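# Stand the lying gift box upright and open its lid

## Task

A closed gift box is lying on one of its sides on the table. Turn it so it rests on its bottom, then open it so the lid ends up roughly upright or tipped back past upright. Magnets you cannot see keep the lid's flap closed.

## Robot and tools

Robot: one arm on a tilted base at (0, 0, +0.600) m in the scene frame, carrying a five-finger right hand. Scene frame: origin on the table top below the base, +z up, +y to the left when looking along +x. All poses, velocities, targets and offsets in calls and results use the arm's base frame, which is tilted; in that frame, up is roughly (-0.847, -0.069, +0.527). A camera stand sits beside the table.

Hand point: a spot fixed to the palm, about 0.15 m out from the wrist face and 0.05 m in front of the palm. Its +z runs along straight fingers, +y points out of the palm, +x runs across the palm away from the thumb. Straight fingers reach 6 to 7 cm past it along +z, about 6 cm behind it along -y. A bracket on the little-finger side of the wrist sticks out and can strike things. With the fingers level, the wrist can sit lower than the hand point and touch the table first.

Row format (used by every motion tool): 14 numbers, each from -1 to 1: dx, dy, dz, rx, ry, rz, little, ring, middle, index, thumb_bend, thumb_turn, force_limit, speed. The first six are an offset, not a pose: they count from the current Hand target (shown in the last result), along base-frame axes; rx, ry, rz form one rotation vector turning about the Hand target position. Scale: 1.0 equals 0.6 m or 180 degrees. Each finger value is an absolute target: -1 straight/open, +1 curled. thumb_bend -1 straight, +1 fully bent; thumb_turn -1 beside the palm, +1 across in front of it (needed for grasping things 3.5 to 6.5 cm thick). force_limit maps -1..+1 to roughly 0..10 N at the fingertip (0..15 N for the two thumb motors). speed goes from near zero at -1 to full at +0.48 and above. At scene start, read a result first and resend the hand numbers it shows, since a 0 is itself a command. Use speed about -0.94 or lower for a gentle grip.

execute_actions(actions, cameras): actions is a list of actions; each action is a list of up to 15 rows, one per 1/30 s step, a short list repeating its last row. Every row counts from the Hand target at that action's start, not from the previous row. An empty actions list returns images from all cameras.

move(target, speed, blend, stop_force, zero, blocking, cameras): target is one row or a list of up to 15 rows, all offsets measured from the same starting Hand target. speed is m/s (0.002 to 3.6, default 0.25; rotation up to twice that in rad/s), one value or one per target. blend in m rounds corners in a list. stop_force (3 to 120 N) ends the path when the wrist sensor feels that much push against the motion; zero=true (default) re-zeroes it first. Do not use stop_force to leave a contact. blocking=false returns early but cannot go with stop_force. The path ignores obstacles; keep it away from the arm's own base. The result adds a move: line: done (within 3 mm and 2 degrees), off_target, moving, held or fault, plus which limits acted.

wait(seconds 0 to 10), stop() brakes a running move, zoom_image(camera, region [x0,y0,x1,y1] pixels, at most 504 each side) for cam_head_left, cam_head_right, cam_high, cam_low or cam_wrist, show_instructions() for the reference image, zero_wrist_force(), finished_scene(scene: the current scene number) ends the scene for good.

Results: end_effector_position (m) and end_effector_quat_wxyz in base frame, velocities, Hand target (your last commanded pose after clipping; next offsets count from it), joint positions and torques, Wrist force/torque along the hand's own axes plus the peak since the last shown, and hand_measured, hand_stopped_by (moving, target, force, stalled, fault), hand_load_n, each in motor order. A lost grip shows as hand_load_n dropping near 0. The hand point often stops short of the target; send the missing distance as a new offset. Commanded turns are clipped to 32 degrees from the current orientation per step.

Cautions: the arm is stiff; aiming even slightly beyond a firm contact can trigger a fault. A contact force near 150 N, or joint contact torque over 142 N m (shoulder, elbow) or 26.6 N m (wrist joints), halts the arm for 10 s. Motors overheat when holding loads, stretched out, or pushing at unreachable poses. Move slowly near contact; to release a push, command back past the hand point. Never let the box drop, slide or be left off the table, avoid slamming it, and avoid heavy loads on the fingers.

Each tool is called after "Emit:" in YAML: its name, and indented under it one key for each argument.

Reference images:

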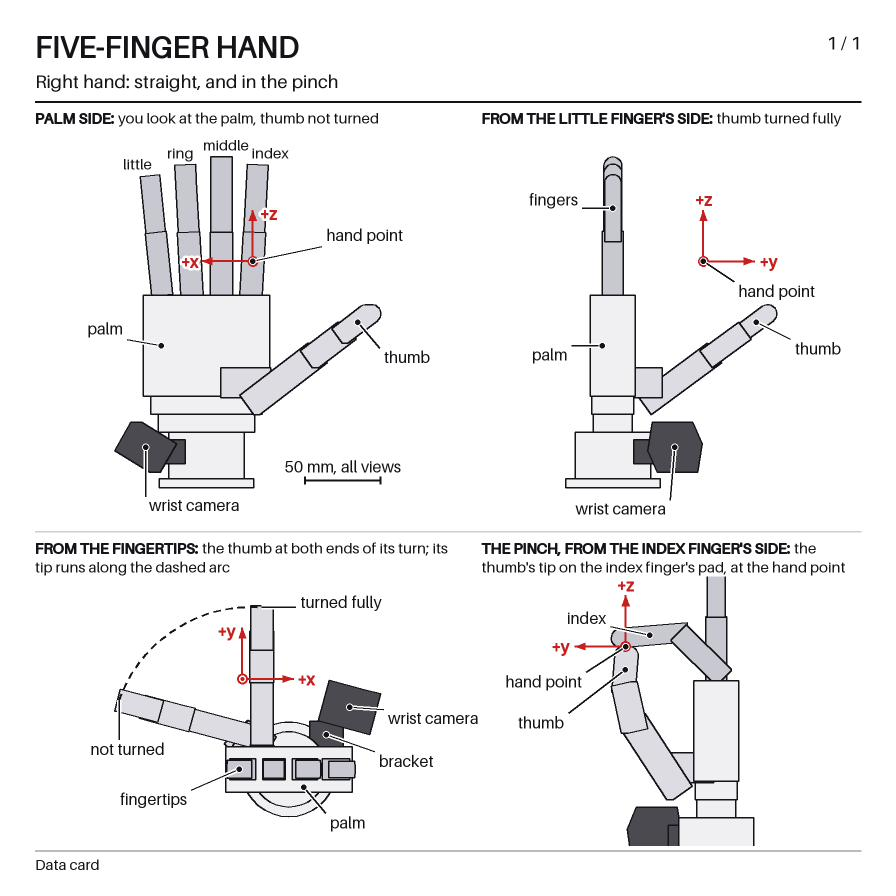

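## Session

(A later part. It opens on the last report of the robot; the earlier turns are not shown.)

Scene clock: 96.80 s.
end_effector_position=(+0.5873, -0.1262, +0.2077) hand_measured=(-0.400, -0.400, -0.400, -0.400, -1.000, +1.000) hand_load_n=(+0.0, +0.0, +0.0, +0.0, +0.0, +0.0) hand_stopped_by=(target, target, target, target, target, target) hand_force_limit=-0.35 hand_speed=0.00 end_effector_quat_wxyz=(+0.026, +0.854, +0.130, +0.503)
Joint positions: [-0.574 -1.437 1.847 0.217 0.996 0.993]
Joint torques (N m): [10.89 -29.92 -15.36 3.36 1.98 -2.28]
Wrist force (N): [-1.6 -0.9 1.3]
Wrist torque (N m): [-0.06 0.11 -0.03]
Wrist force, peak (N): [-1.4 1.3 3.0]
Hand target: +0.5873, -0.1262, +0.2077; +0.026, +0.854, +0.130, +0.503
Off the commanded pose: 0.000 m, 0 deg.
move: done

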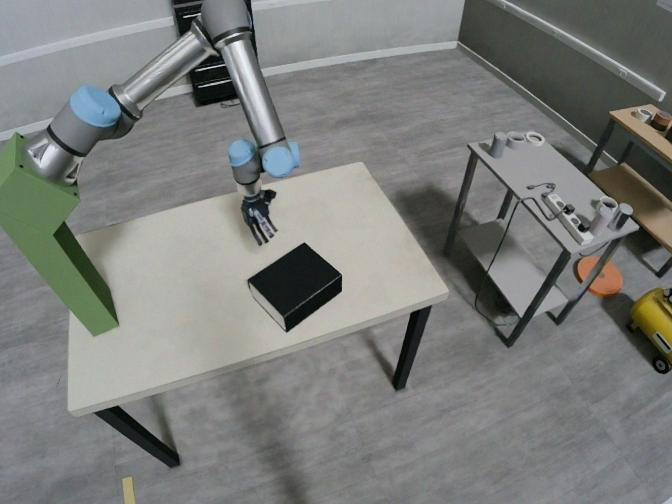

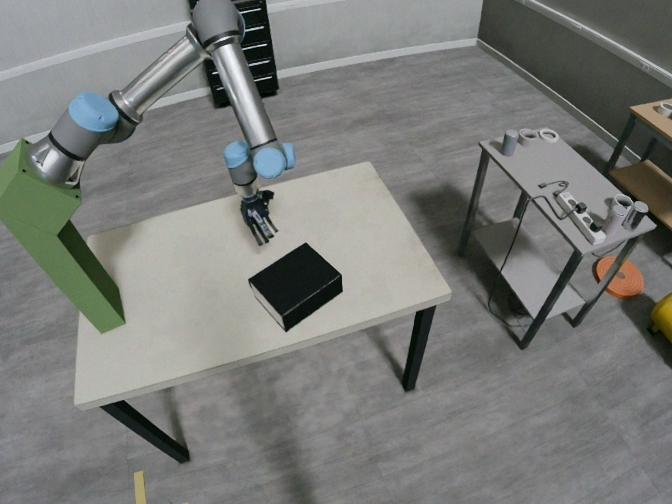

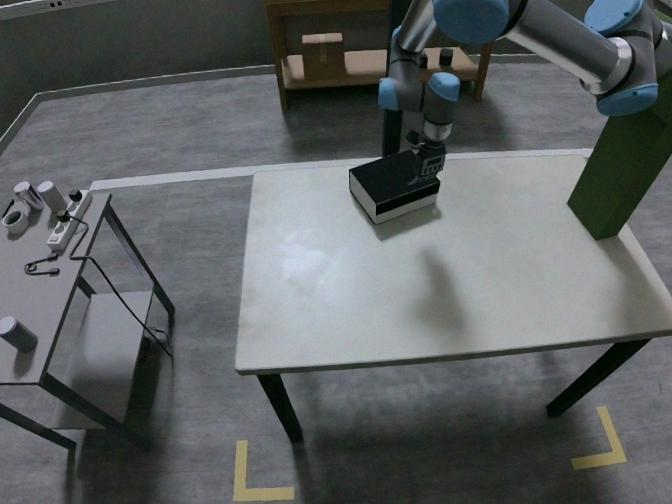

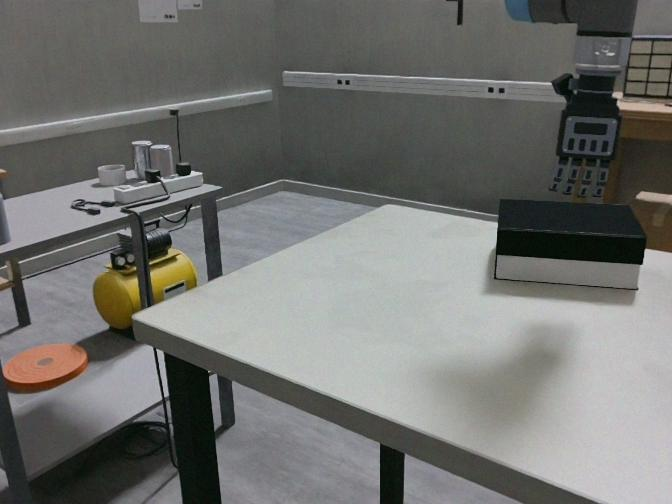

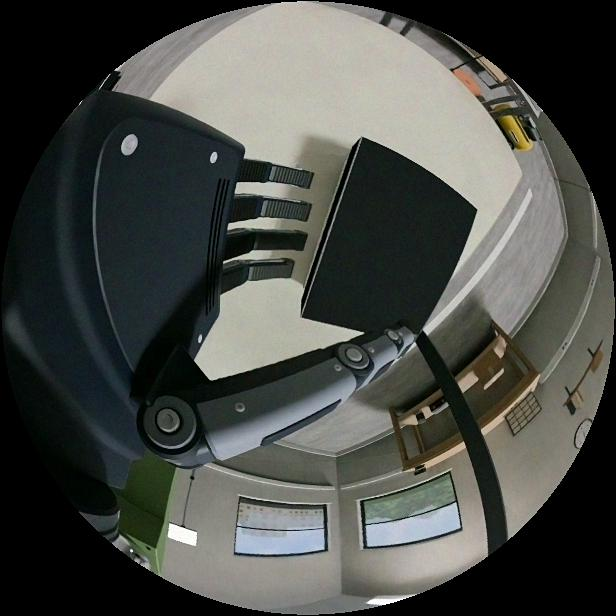

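Emit:
move:
  target: [0.1957,-0.004,-0.116,0,0,0,-0.4,-0.4,-0.4,-0.4,-1,1,-0.35,0]
  speed: 0.12
  stop_force: 6
  cameras: ["all"]

Emit:
zoom_image:
  camera: "cam_low"
  region: [472, 160, 672, 340]

Emit:
zoom_image:
  camera: "cam_head_left"
  region: [200, 180, 360, 340]

Emit:
zoom_image:
  camera: "cam_wrist"
  region: [200, 100, 500, 400]

Scene clock: 99.53 s.
end_effector_position=(+0.7047, -0.1286, +0.1380) hand_measured=(-0.400, -0.400, -0.400, -0.400, -1.000, +1.000) hand_load_n=(+0.0, +0.0, +0.0, +0.0, +0.0, +0.0) hand_stopped_by=(target, target, target, target, target, target) hand_force_limit=-0.35 hand_speed=0.00 end_effector_quat_wxyz=(+0.026, +0.854, +0.130, +0.503)
Joint positions: [-0.442 -1.113 1.6 0.097 1.105 1.08]
Joint torques (N m): [-17.35 -34.42 -12.01 2.35 -2.75 -2.49]
Wrist force (N): [-1.7 -1.1 1.1]
Wrist torque (N m): [-0.06 0.11 -0.05]
Wrist force, peak (N): [-1.8 -1.1 2.3]
Hand target: +0.7047, -0.1286, +0.1381; +0.026, +0.854, +0.130, +0.503
Off the commanded pose: 0.000 m, 0 deg.
move: done

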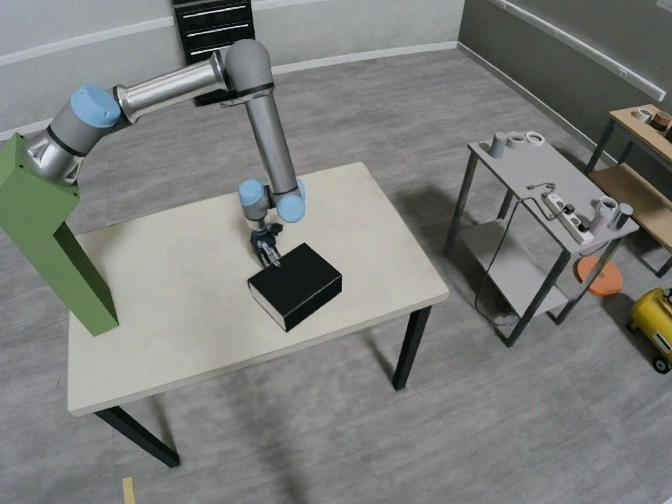

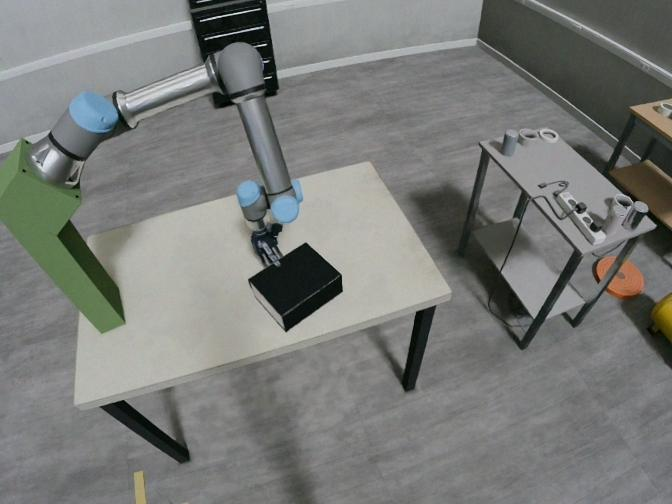

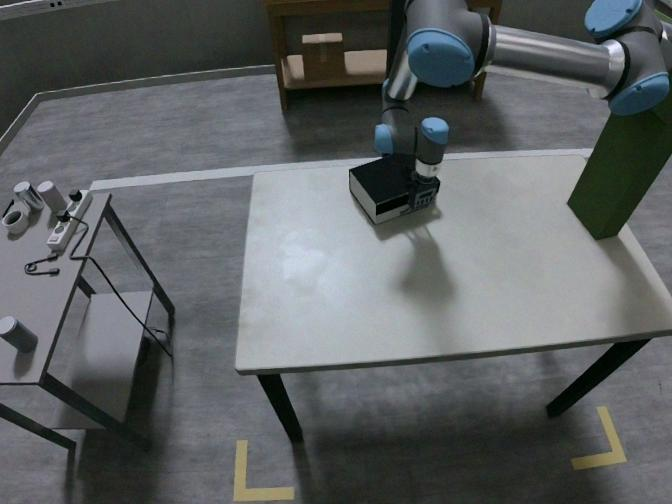

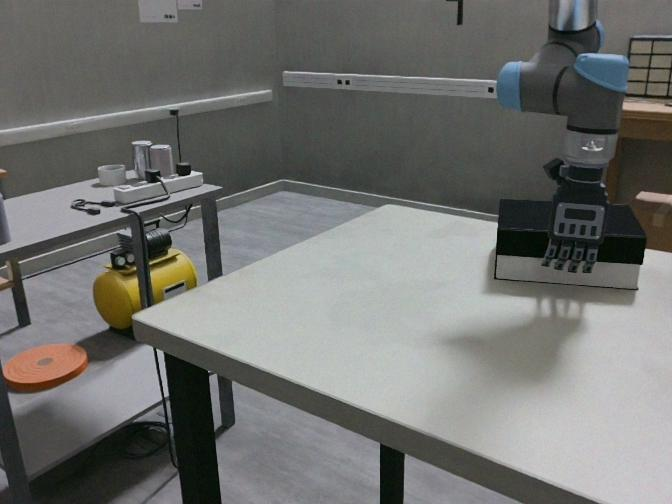

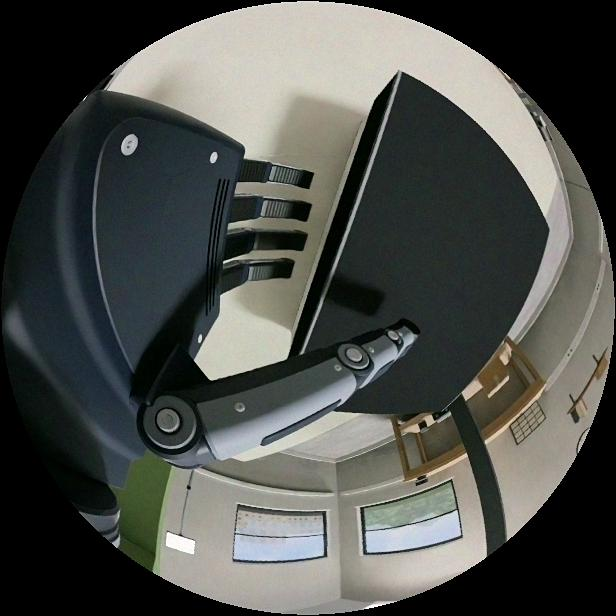

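Scaled by 2.520 from the camera's 672x504 image, which has a finer 960x720 frame.

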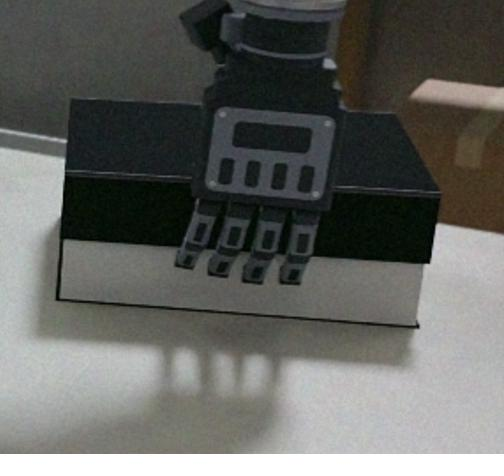

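Scaled by 3.150 from the camera's 672x504 image, which has a finer 960x720 frame.

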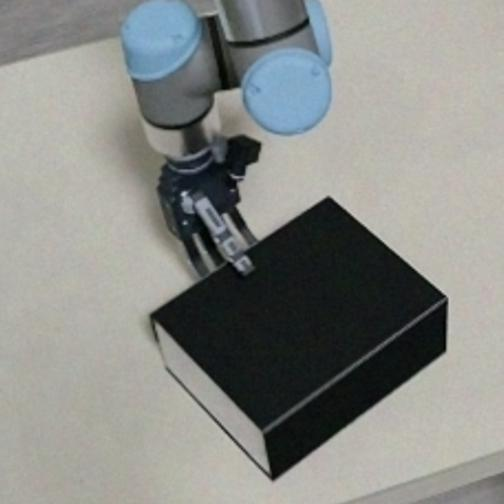

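Scaled by 1.680 from the camera's 616x616 image, which has a finer 880x880 frame.

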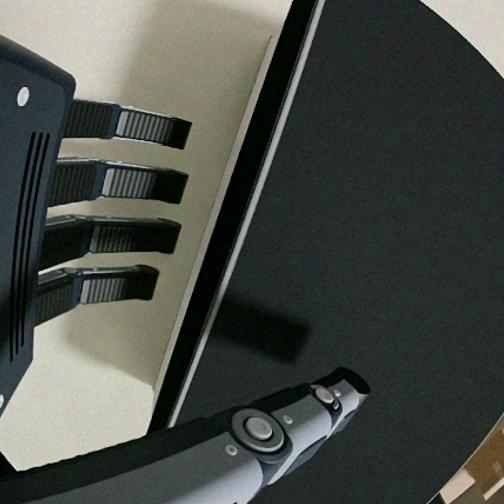

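Emit:
move:
  target: [0,0,0,0,0,0,-0.6,-0.6,-0.6,-0.6,-1,1,-0.6,0]

Emit:
move:
  target: [0.0229,-0.0439,-0.0004,0,0,0,-0.6,-0.6,-0.6,-0.6,-1,1,-0.6,0]
  speed: 0.06
  stop_force: 4
  cameras: ["all"]

Emit:
zoom_image:
  camera: "cam_low"
  region: [472, 160, 672, 340]

Emit:
zoom_image:
  camera: "cam_wrist"
  region: [200, 100, 500, 400]

Scene clock: 100.80 s.
end_effector_position=(+0.7047, -0.1286, +0.1381) hand_measured=(-0.600, -0.600, -0.600, -0.600, -1.000, +1.000) hand_load_n=(+0.0, +0.0, +0.0, +0.0, -0.5, +0.0) hand_stopped_by=(target, target, target, target, target, target) hand_force_limit=-0.60 hand_speed=0.00 end_effector_quat_wxyz=(+0.026, +0.854, +0.130, +0.503)
Joint positions: [-0.442 -1.113 1.6 0.097 1.105 1.08]
Joint torques (N m): [-17.01 -35 -9.96 0.78 -1.6 -2.36]
Wrist force (N): [-1.7 -1.2 1.2]
Wrist torque (N m): [-0.08 0.10 -0.06]
Wrist force, peak (N): [-1.9 -1.2 1.4]
Hand target: +0.7047, -0.1286, +0.1381; +0.026, +0.854, +0.130, +0.503
Off the commanded pose: 0.000 m, 0 deg.
move: done

Scene clock: 102.37 s.
end_effector_position=(+0.7185, -0.1549, +0.1378) hand_measured=(-0.600, -0.600, -0.600, -0.600, -1.000, +1.000) hand_load_n=(+0.0, -0.5, +0.0, +0.5, +0.0, +0.0) hand_stopped_by=(target, target, target, target, target, target) hand_force_limit=-0.60 hand_speed=0.00 end_effector_quat_wxyz=(+0.026, +0.854, +0.130, +0.503)
Joint positions: [-0.478 -1.07 1.535 0.129 1.075 1.057]
Joint torques (N m): [6.15 -54.29 10.9 0.39 2.33 2.7]
Wrist force (N): [-1.4 -0.9 1.2]
Wrist torque (N m): [-0.05 0.08 0.03]
Wrist force, peak (N): [-2.0 -1.5 1.2]
Hand target: +0.7185, -0.1549, +0.1378; +0.026, +0.854, +0.130, +0.503
Off the commanded pose: 0.000 m, 0 deg.
move: done

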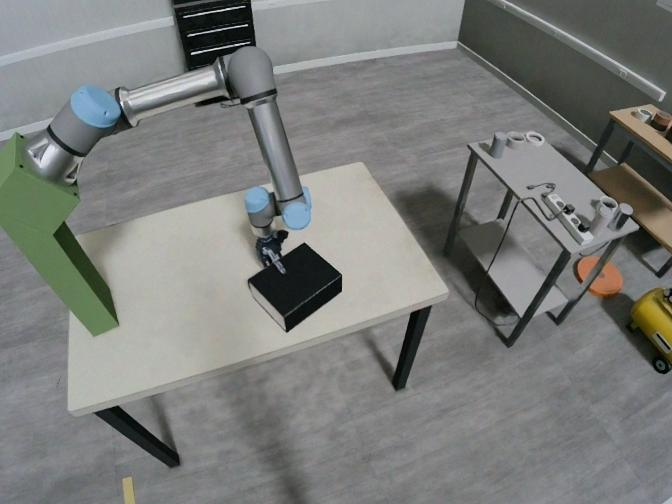

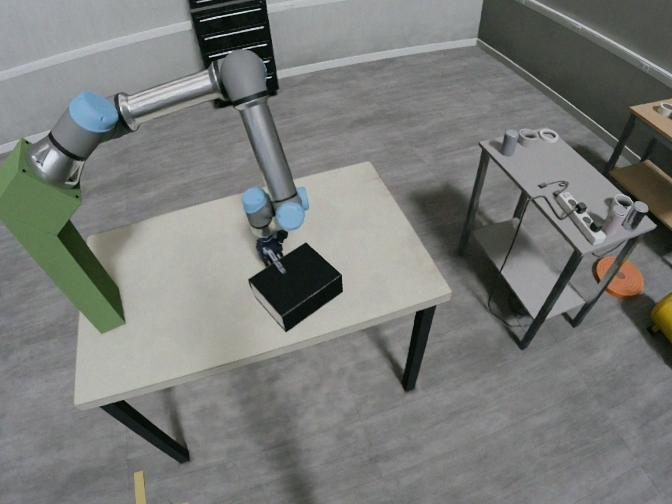

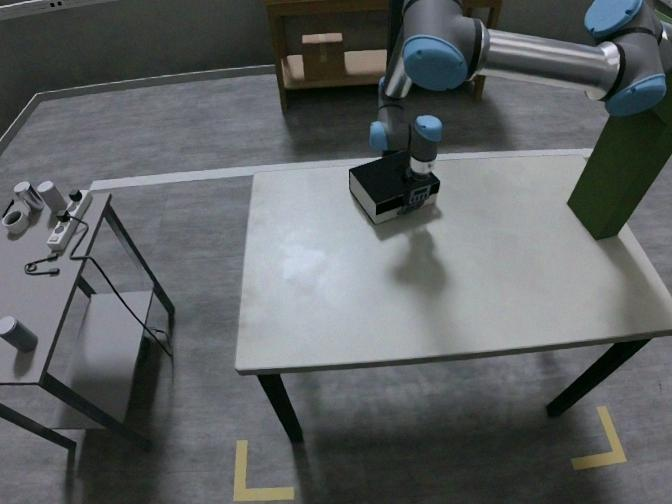

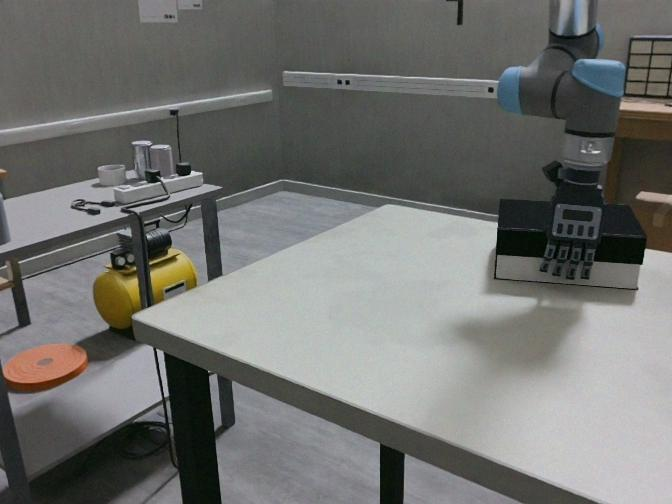

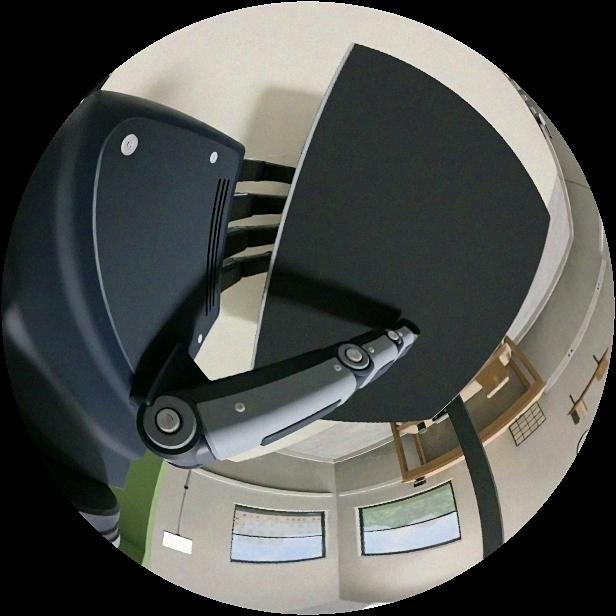

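Scaled by 2.520 from the camera's 672x504 image, which has a finer 960x720 frame.

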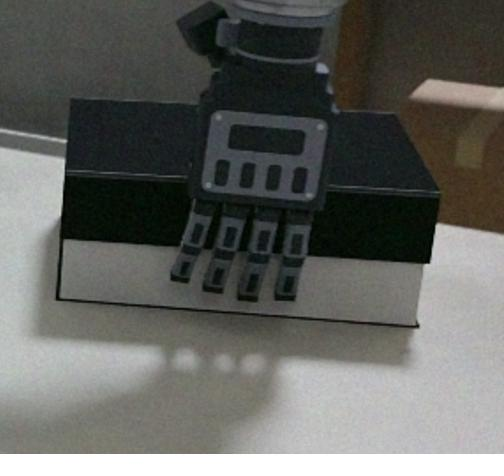

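Scaled by 1.680 from the camera's 616x616 image, which has a finer 880x880 frame.

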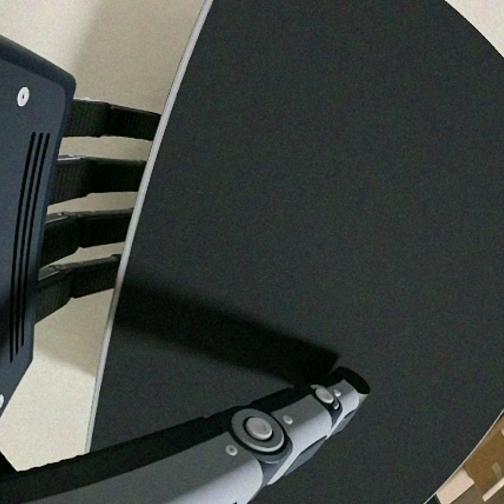

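Emit:
move:
  target: [0,0,0,0,0,0,-0.6,-0.6,-0.6,-0.6,0,1,-0.7,-0.7]
  cameras: ["cam_wrist"]

Emit:
zoom_image:
  camera: "cam_wrist"
  region: [200, 100, 500, 400]

Emit:
move:
  target: [0,0,0,0,0,0,0.2,0.2,0.2,0.2,0,1,-0.7,-0.6]
  cameras: ["all"]

Emit:
zoom_image:
  camera: "cam_low"
  region: [472, 160, 672, 340]

Emit:
zoom_image:
  camera: "cam_wrist"
  region: [200, 100, 500, 400]

Scene clock: 103.40 s.
end_effector_position=(+0.7185, -0.1549, +0.1378) hand_measured=(-0.600, -0.600, -0.600, -0.600, -0.890, +1.000) hand_load_n=(+0.0, +0.0, +0.0, +0.0, +3.0, +0.0) hand_stopped_by=(target, target, target, target, force, target) hand_force_limit=-0.70 hand_speed=-0.70 end_effector_quat_wxyz=(+0.026, +0.854, +0.130, +0.503)
Joint positions: [-0.478 -1.07 1.535 0.129 1.075 1.057]
Joint torques (N m): [6.63 -52.63 10.93 0.42 1.38 2.66]
Wrist force (N): [-1.3 -0.6 -1.2]
Wrist torque (N m): [-0.13 0.08 0.04]
Wrist force, peak (N): [-1.4 -1.1 1.5]
Hand target: +0.7185, -0.1549, +0.1378; +0.026, +0.854, +0.130, +0.503
Off the commanded pose: 0.000 m, 0 deg.
move: done
Images, in order (width x height): cam_wrist 616x616.

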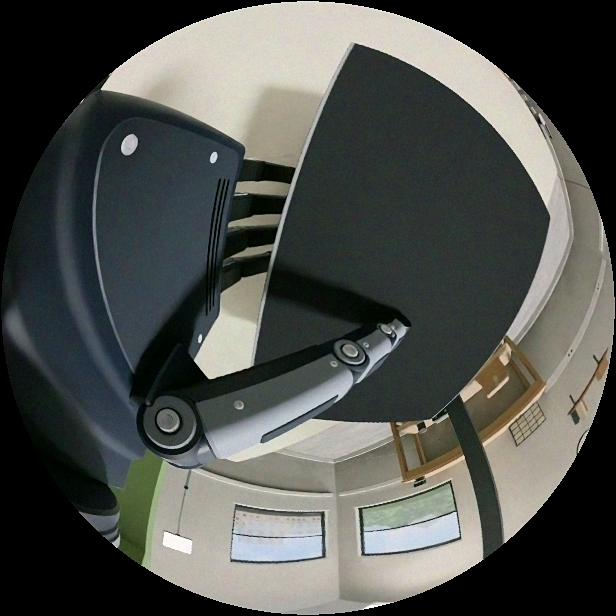

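Scaled by 1.680 from the camera's 616x616 image, which has a finer 880x880 frame.

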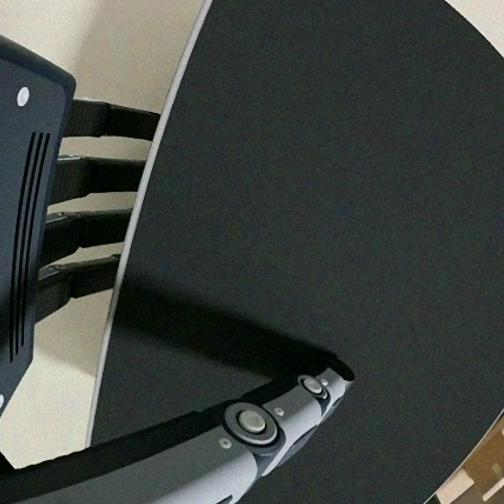

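Scene clock: 103.90 s.
end_effector_position=(+0.7185, -0.1549, +0.1378) hand_measured=(-0.346, -0.456, -0.568, -0.494, -0.890, +1.000) hand_load_n=(+0.0, +0.0, +0.0, +0.0, +3.0, +0.0) hand_stopped_by=(force, force, force, force, force, target) hand_force_limit=-0.70 hand_speed=-0.60 end_effector_quat_wxyz=(+0.026, +0.854, +0.130, +0.503)
Joint positions: [-0.478 -1.07 1.535 0.129 1.075 1.057]
Joint torques (N m): [1.65 -50.64 7.47 0.8 0.03 2.65]
Wrist force (N): [-1.5 -0.1 -0.9]
Wrist torque (N m): [-0.11 0.10 0.03]
Wrist force, peak (N): [-1.3 -2.7 0.5]
Hand target: +0.7185, -0.1549, +0.1378; +0.026, +0.854, +0.130, +0.503
Off the commanded pose: 0.000 m, 0 deg.
move: done

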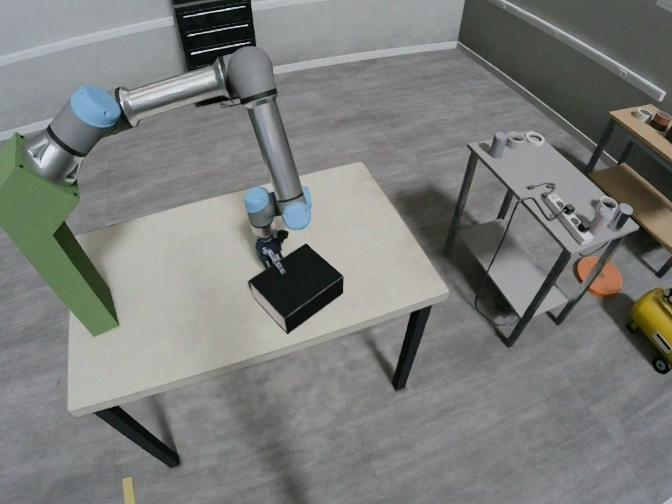

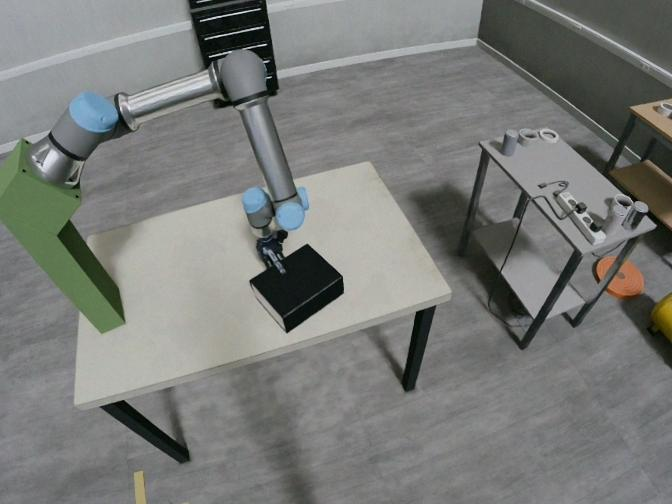

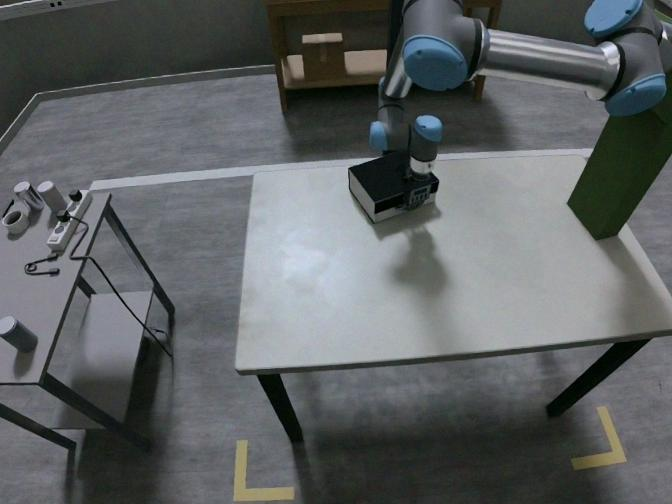

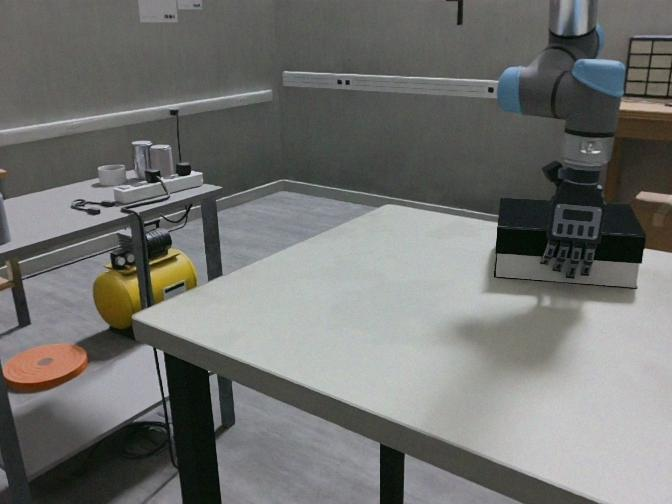

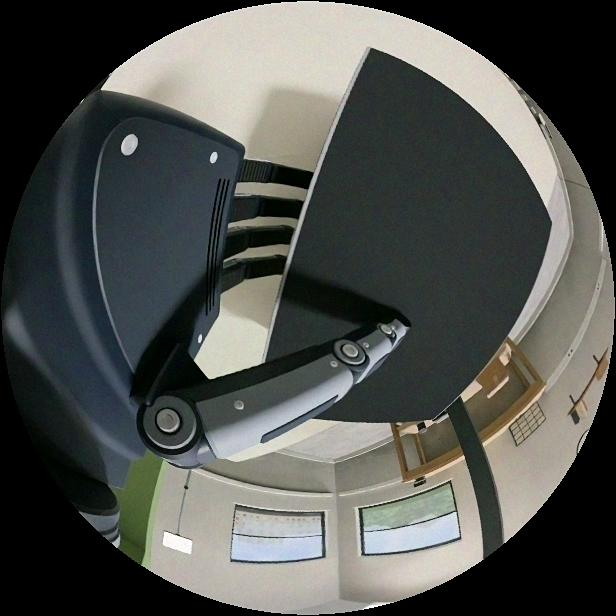

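Scaled by 2.520 from the camera's 672x504 image, which has a finer 960x720 frame.

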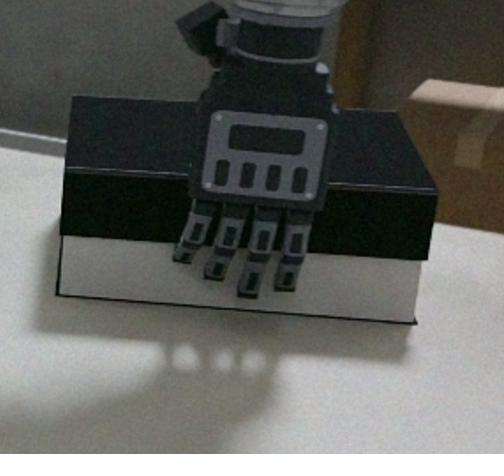

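Scaled by 1.680 from the camera's 616x616 image, which has a finer 880x880 frame.

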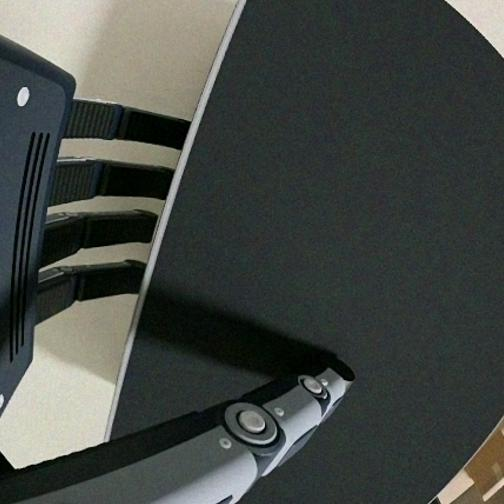

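Emit:
move:
  target: [0,0,0,0,0,0,0.2,0.2,0.2,0.2,0.3,1,-0.2,-0.7]

Emit:
move:
  target: [0,0,0,0,0,0,0.3,0.3,0.3,0.3,0.3,1,-0.5,-0.6]
  cameras: ["all"]

Emit:
zoom_image:
  camera: "cam_low"
  region: [472, 160, 672, 340]

Emit:
zoom_image:
  camera: "cam_wrist"
  region: [200, 100, 500, 400]

Scene clock: 104.83 s.
end_effector_position=(+0.7185, -0.1549, +0.1378) hand_measured=(-0.346, -0.456, -0.568, -0.494, -0.880, +1.000) hand_load_n=(+1.0, +0.0, +0.0, +0.0, +6.0, +0.0) hand_stopped_by=(force, force, force, force, force, target) hand_force_limit=-0.20 hand_speed=-0.70 end_effector_quat_wxyz=(+0.026, +0.854, +0.130, +0.503)
Joint positions: [-0.478 -1.07 1.535 0.129 1.075 1.057]
Joint torques (N m): [-6.33 -45.28 1.14 1.43 -2.74 2.28]
Wrist force (N): [-1.0 -0.3 -3.4]
Wrist torque (N m): [-0.15 0.14 -0.02]
Wrist force, peak (N): [-1.1 -0.5 -3.5]
Hand target: +0.7185, -0.1549, +0.1378; +0.026, +0.854, +0.130, +0.503
Off the commanded pose: 0.000 m, 0 deg.
move: done

Scene clock: 105.33 s.
end_effector_position=(+0.7185, -0.1549, +0.1378) hand_measured=(-0.204, -0.388, -0.388, -0.388, -0.880, +1.000) hand_load_n=(+0.0, +0.0, +0.5, +0.0, +6.0, +0.5) hand_stopped_by=(force, force, force, force, force, target) hand_force_limit=-0.50 hand_speed=-0.60 end_effector_quat_wxyz=(+0.026, +0.854, +0.130, +0.503)
Joint positions: [-0.478 -1.07 1.535 0.129 1.075 1.057]
Joint torques (N m): [-9.72 -43.01 -2.37 1.83 -1.16 2.22]
Wrist force (N): [-1.3 -0.2 -3.3]
Wrist torque (N m): [-0.21 0.10 0.04]
Wrist force, peak (N): [-1.2 -0.3 -3.5]
Hand target: +0.7185, -0.1549, +0.1378; +0.026, +0.854, +0.130, +0.503
Off the commanded pose: 0.000 m, 0 deg.
move: done

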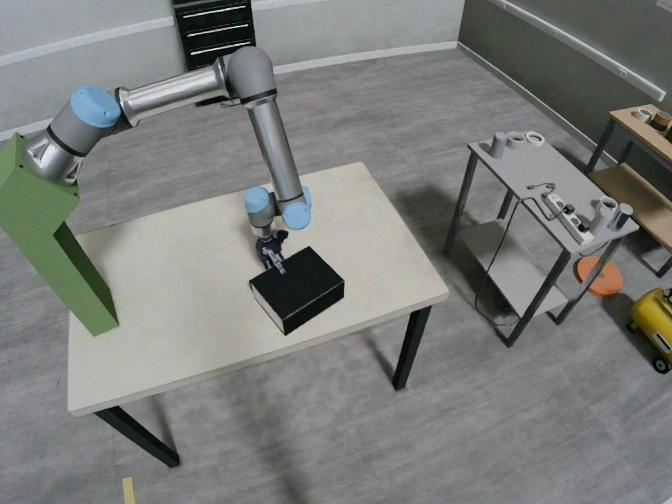

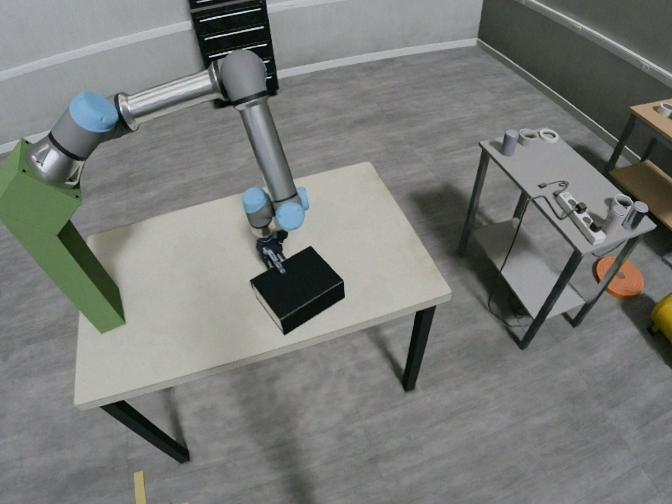

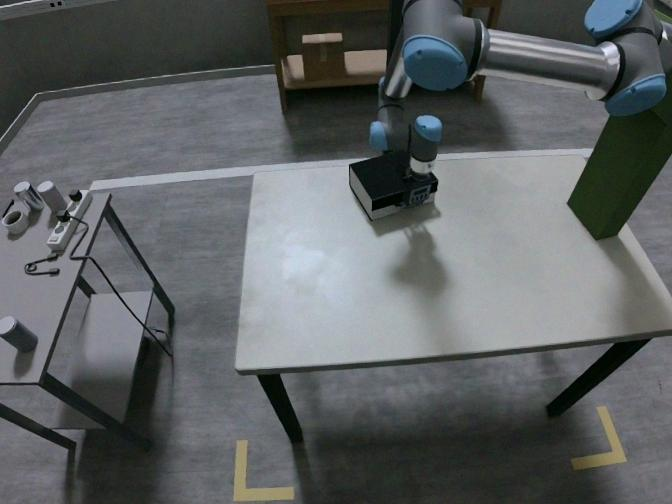

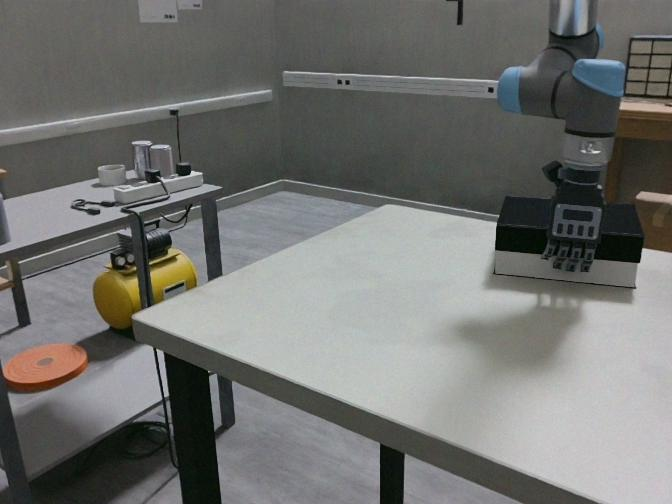

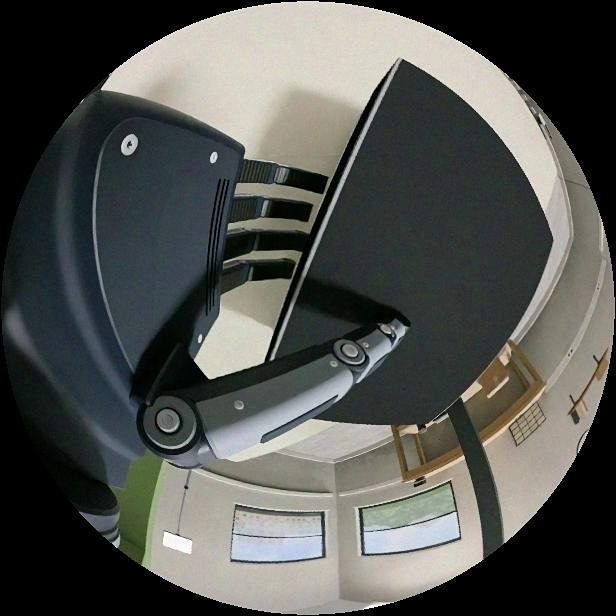

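Scaled by 2.520 from the camera's 672x504 image, which has a finer 960x720 frame.

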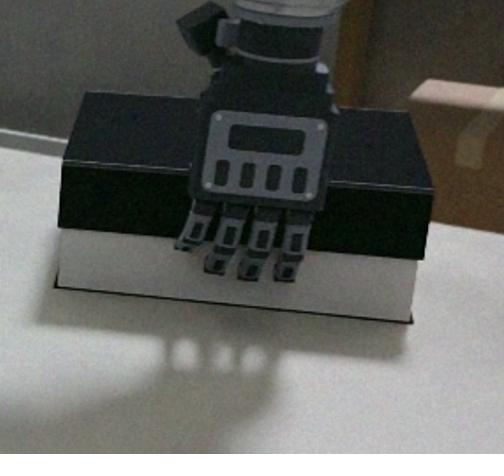

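Scaled by 1.680 from the camera's 616x616 image, which has a finer 880x880 frame.

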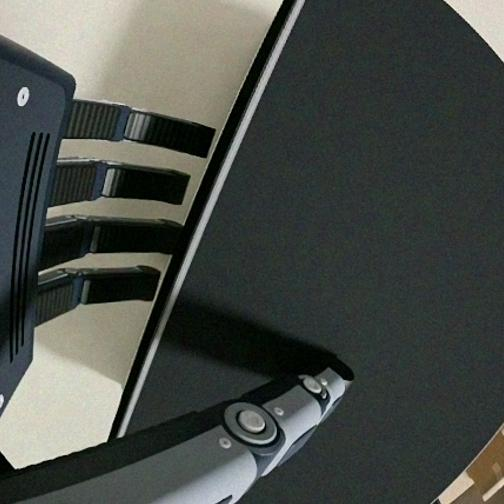

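Emit:
move:
  target: [-0.0158,0.0805,-0.015,0,0,0,-0.388,-0.388,-0.388,-0.388,0.3,1,-0.5,-0.6]
  speed: 0.1
  cameras: ["all"]

Emit:
zoom_image:
  camera: "cam_low"
  region: [472, 160, 672, 340]

Emit:
zoom_image:
  camera: "cam_head_left"
  region: [200, 180, 360, 340]

Emit:
zoom_image:
  camera: "cam_wrist"
  region: [200, 100, 500, 400]

Scene clock: 109.80 s.
end_effector_position=(+0.7090, -0.1065, +0.1289) hand_measured=(-0.388, -0.388, -0.388, -0.388, -0.880, +1.000) hand_load_n=(+0.0, +0.0, +0.5, +0.0, +4.5, -0.5) hand_stopped_by=(target, target, target, target, force, target) hand_force_limit=-0.50 hand_speed=-0.60 end_effector_quat_wxyz=(+0.026, +0.854, +0.130, +0.503)
Joint positions: [-0.397 -1.104 1.61 0.066 1.143 1.107]
Joint torques (N m): [-15.44 -33.07 -12.23 3.23 -2.98 -2.49]
Wrist force (N): [-1.7 -2.7 -4.3]
Wrist torque (N m): [-0.33 0.15 -0.05]
Wrist force, peak (N): [-1.7 -2.7 -4.3]
Hand target: +0.7090, -0.1066, +0.1288; +0.026, +0.854, +0.130, +0.503
Off the commanded pose: 0.000 m, 0 deg.
move: done

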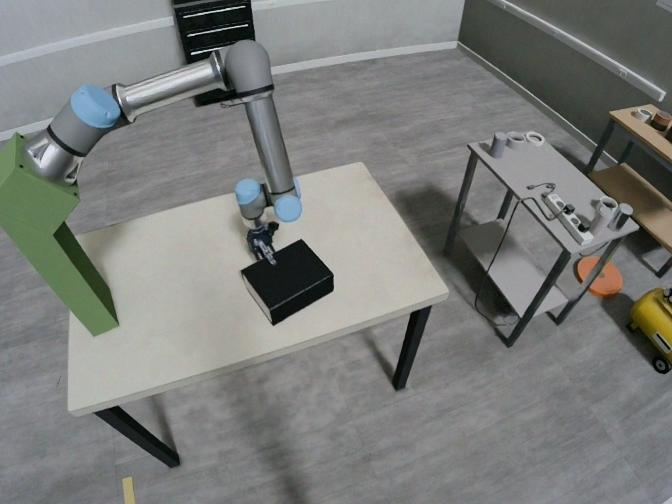

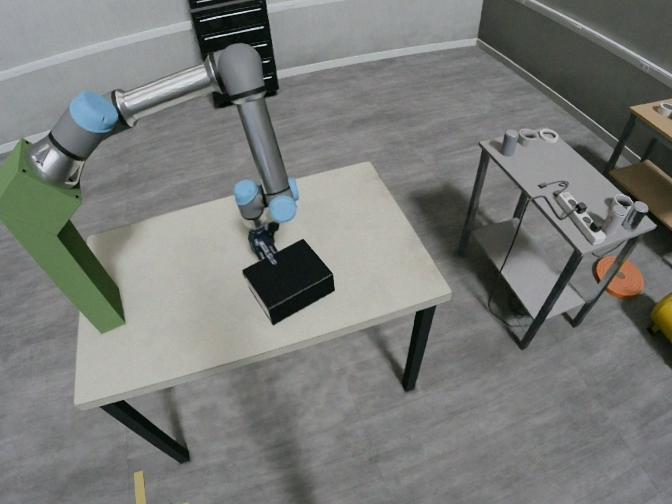

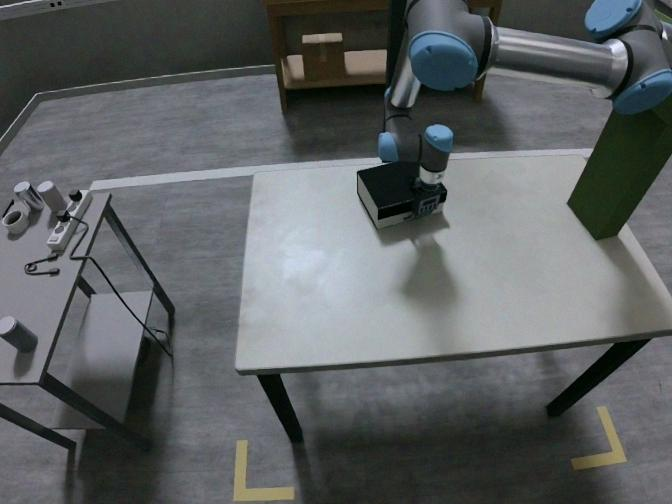

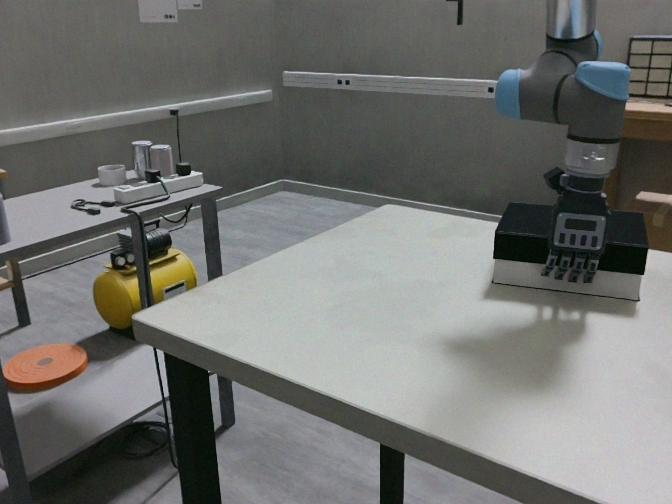

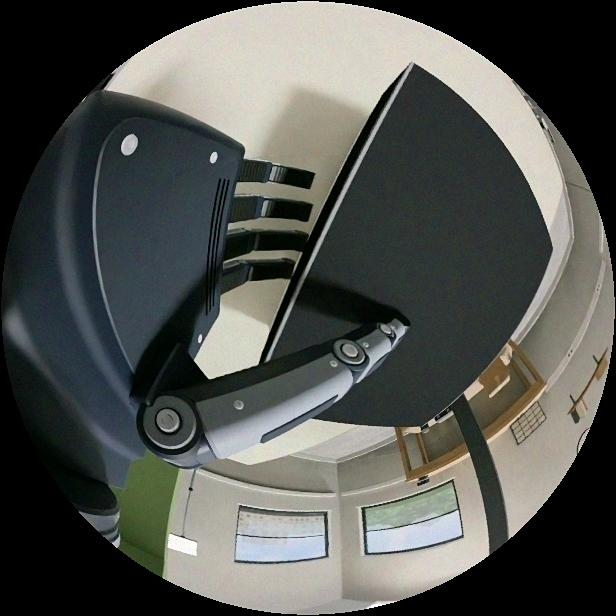

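Scaled by 2.520 from the camera's 672x504 image, which has a finer 960x720 frame.

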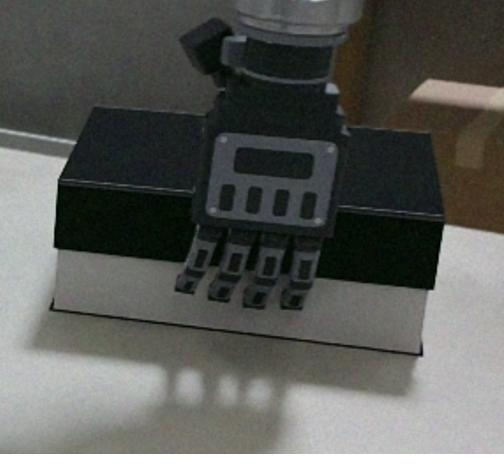

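Scaled by 3.150 from the camera's 672x504 image, which has a finer 960x720 frame.

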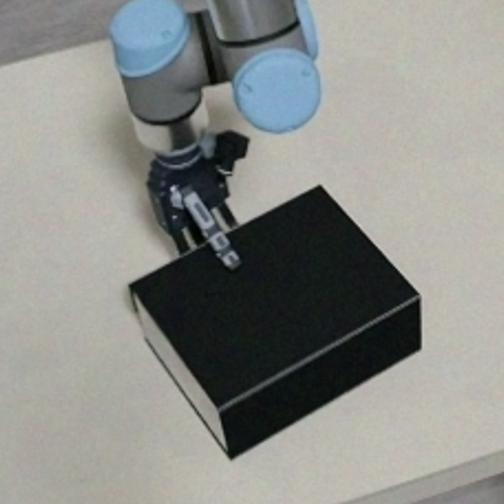

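Scaled by 1.680 from the camera's 616x616 image, which has a finer 880x880 frame.

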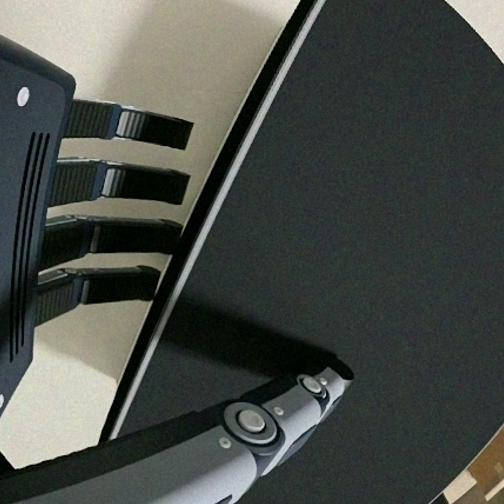

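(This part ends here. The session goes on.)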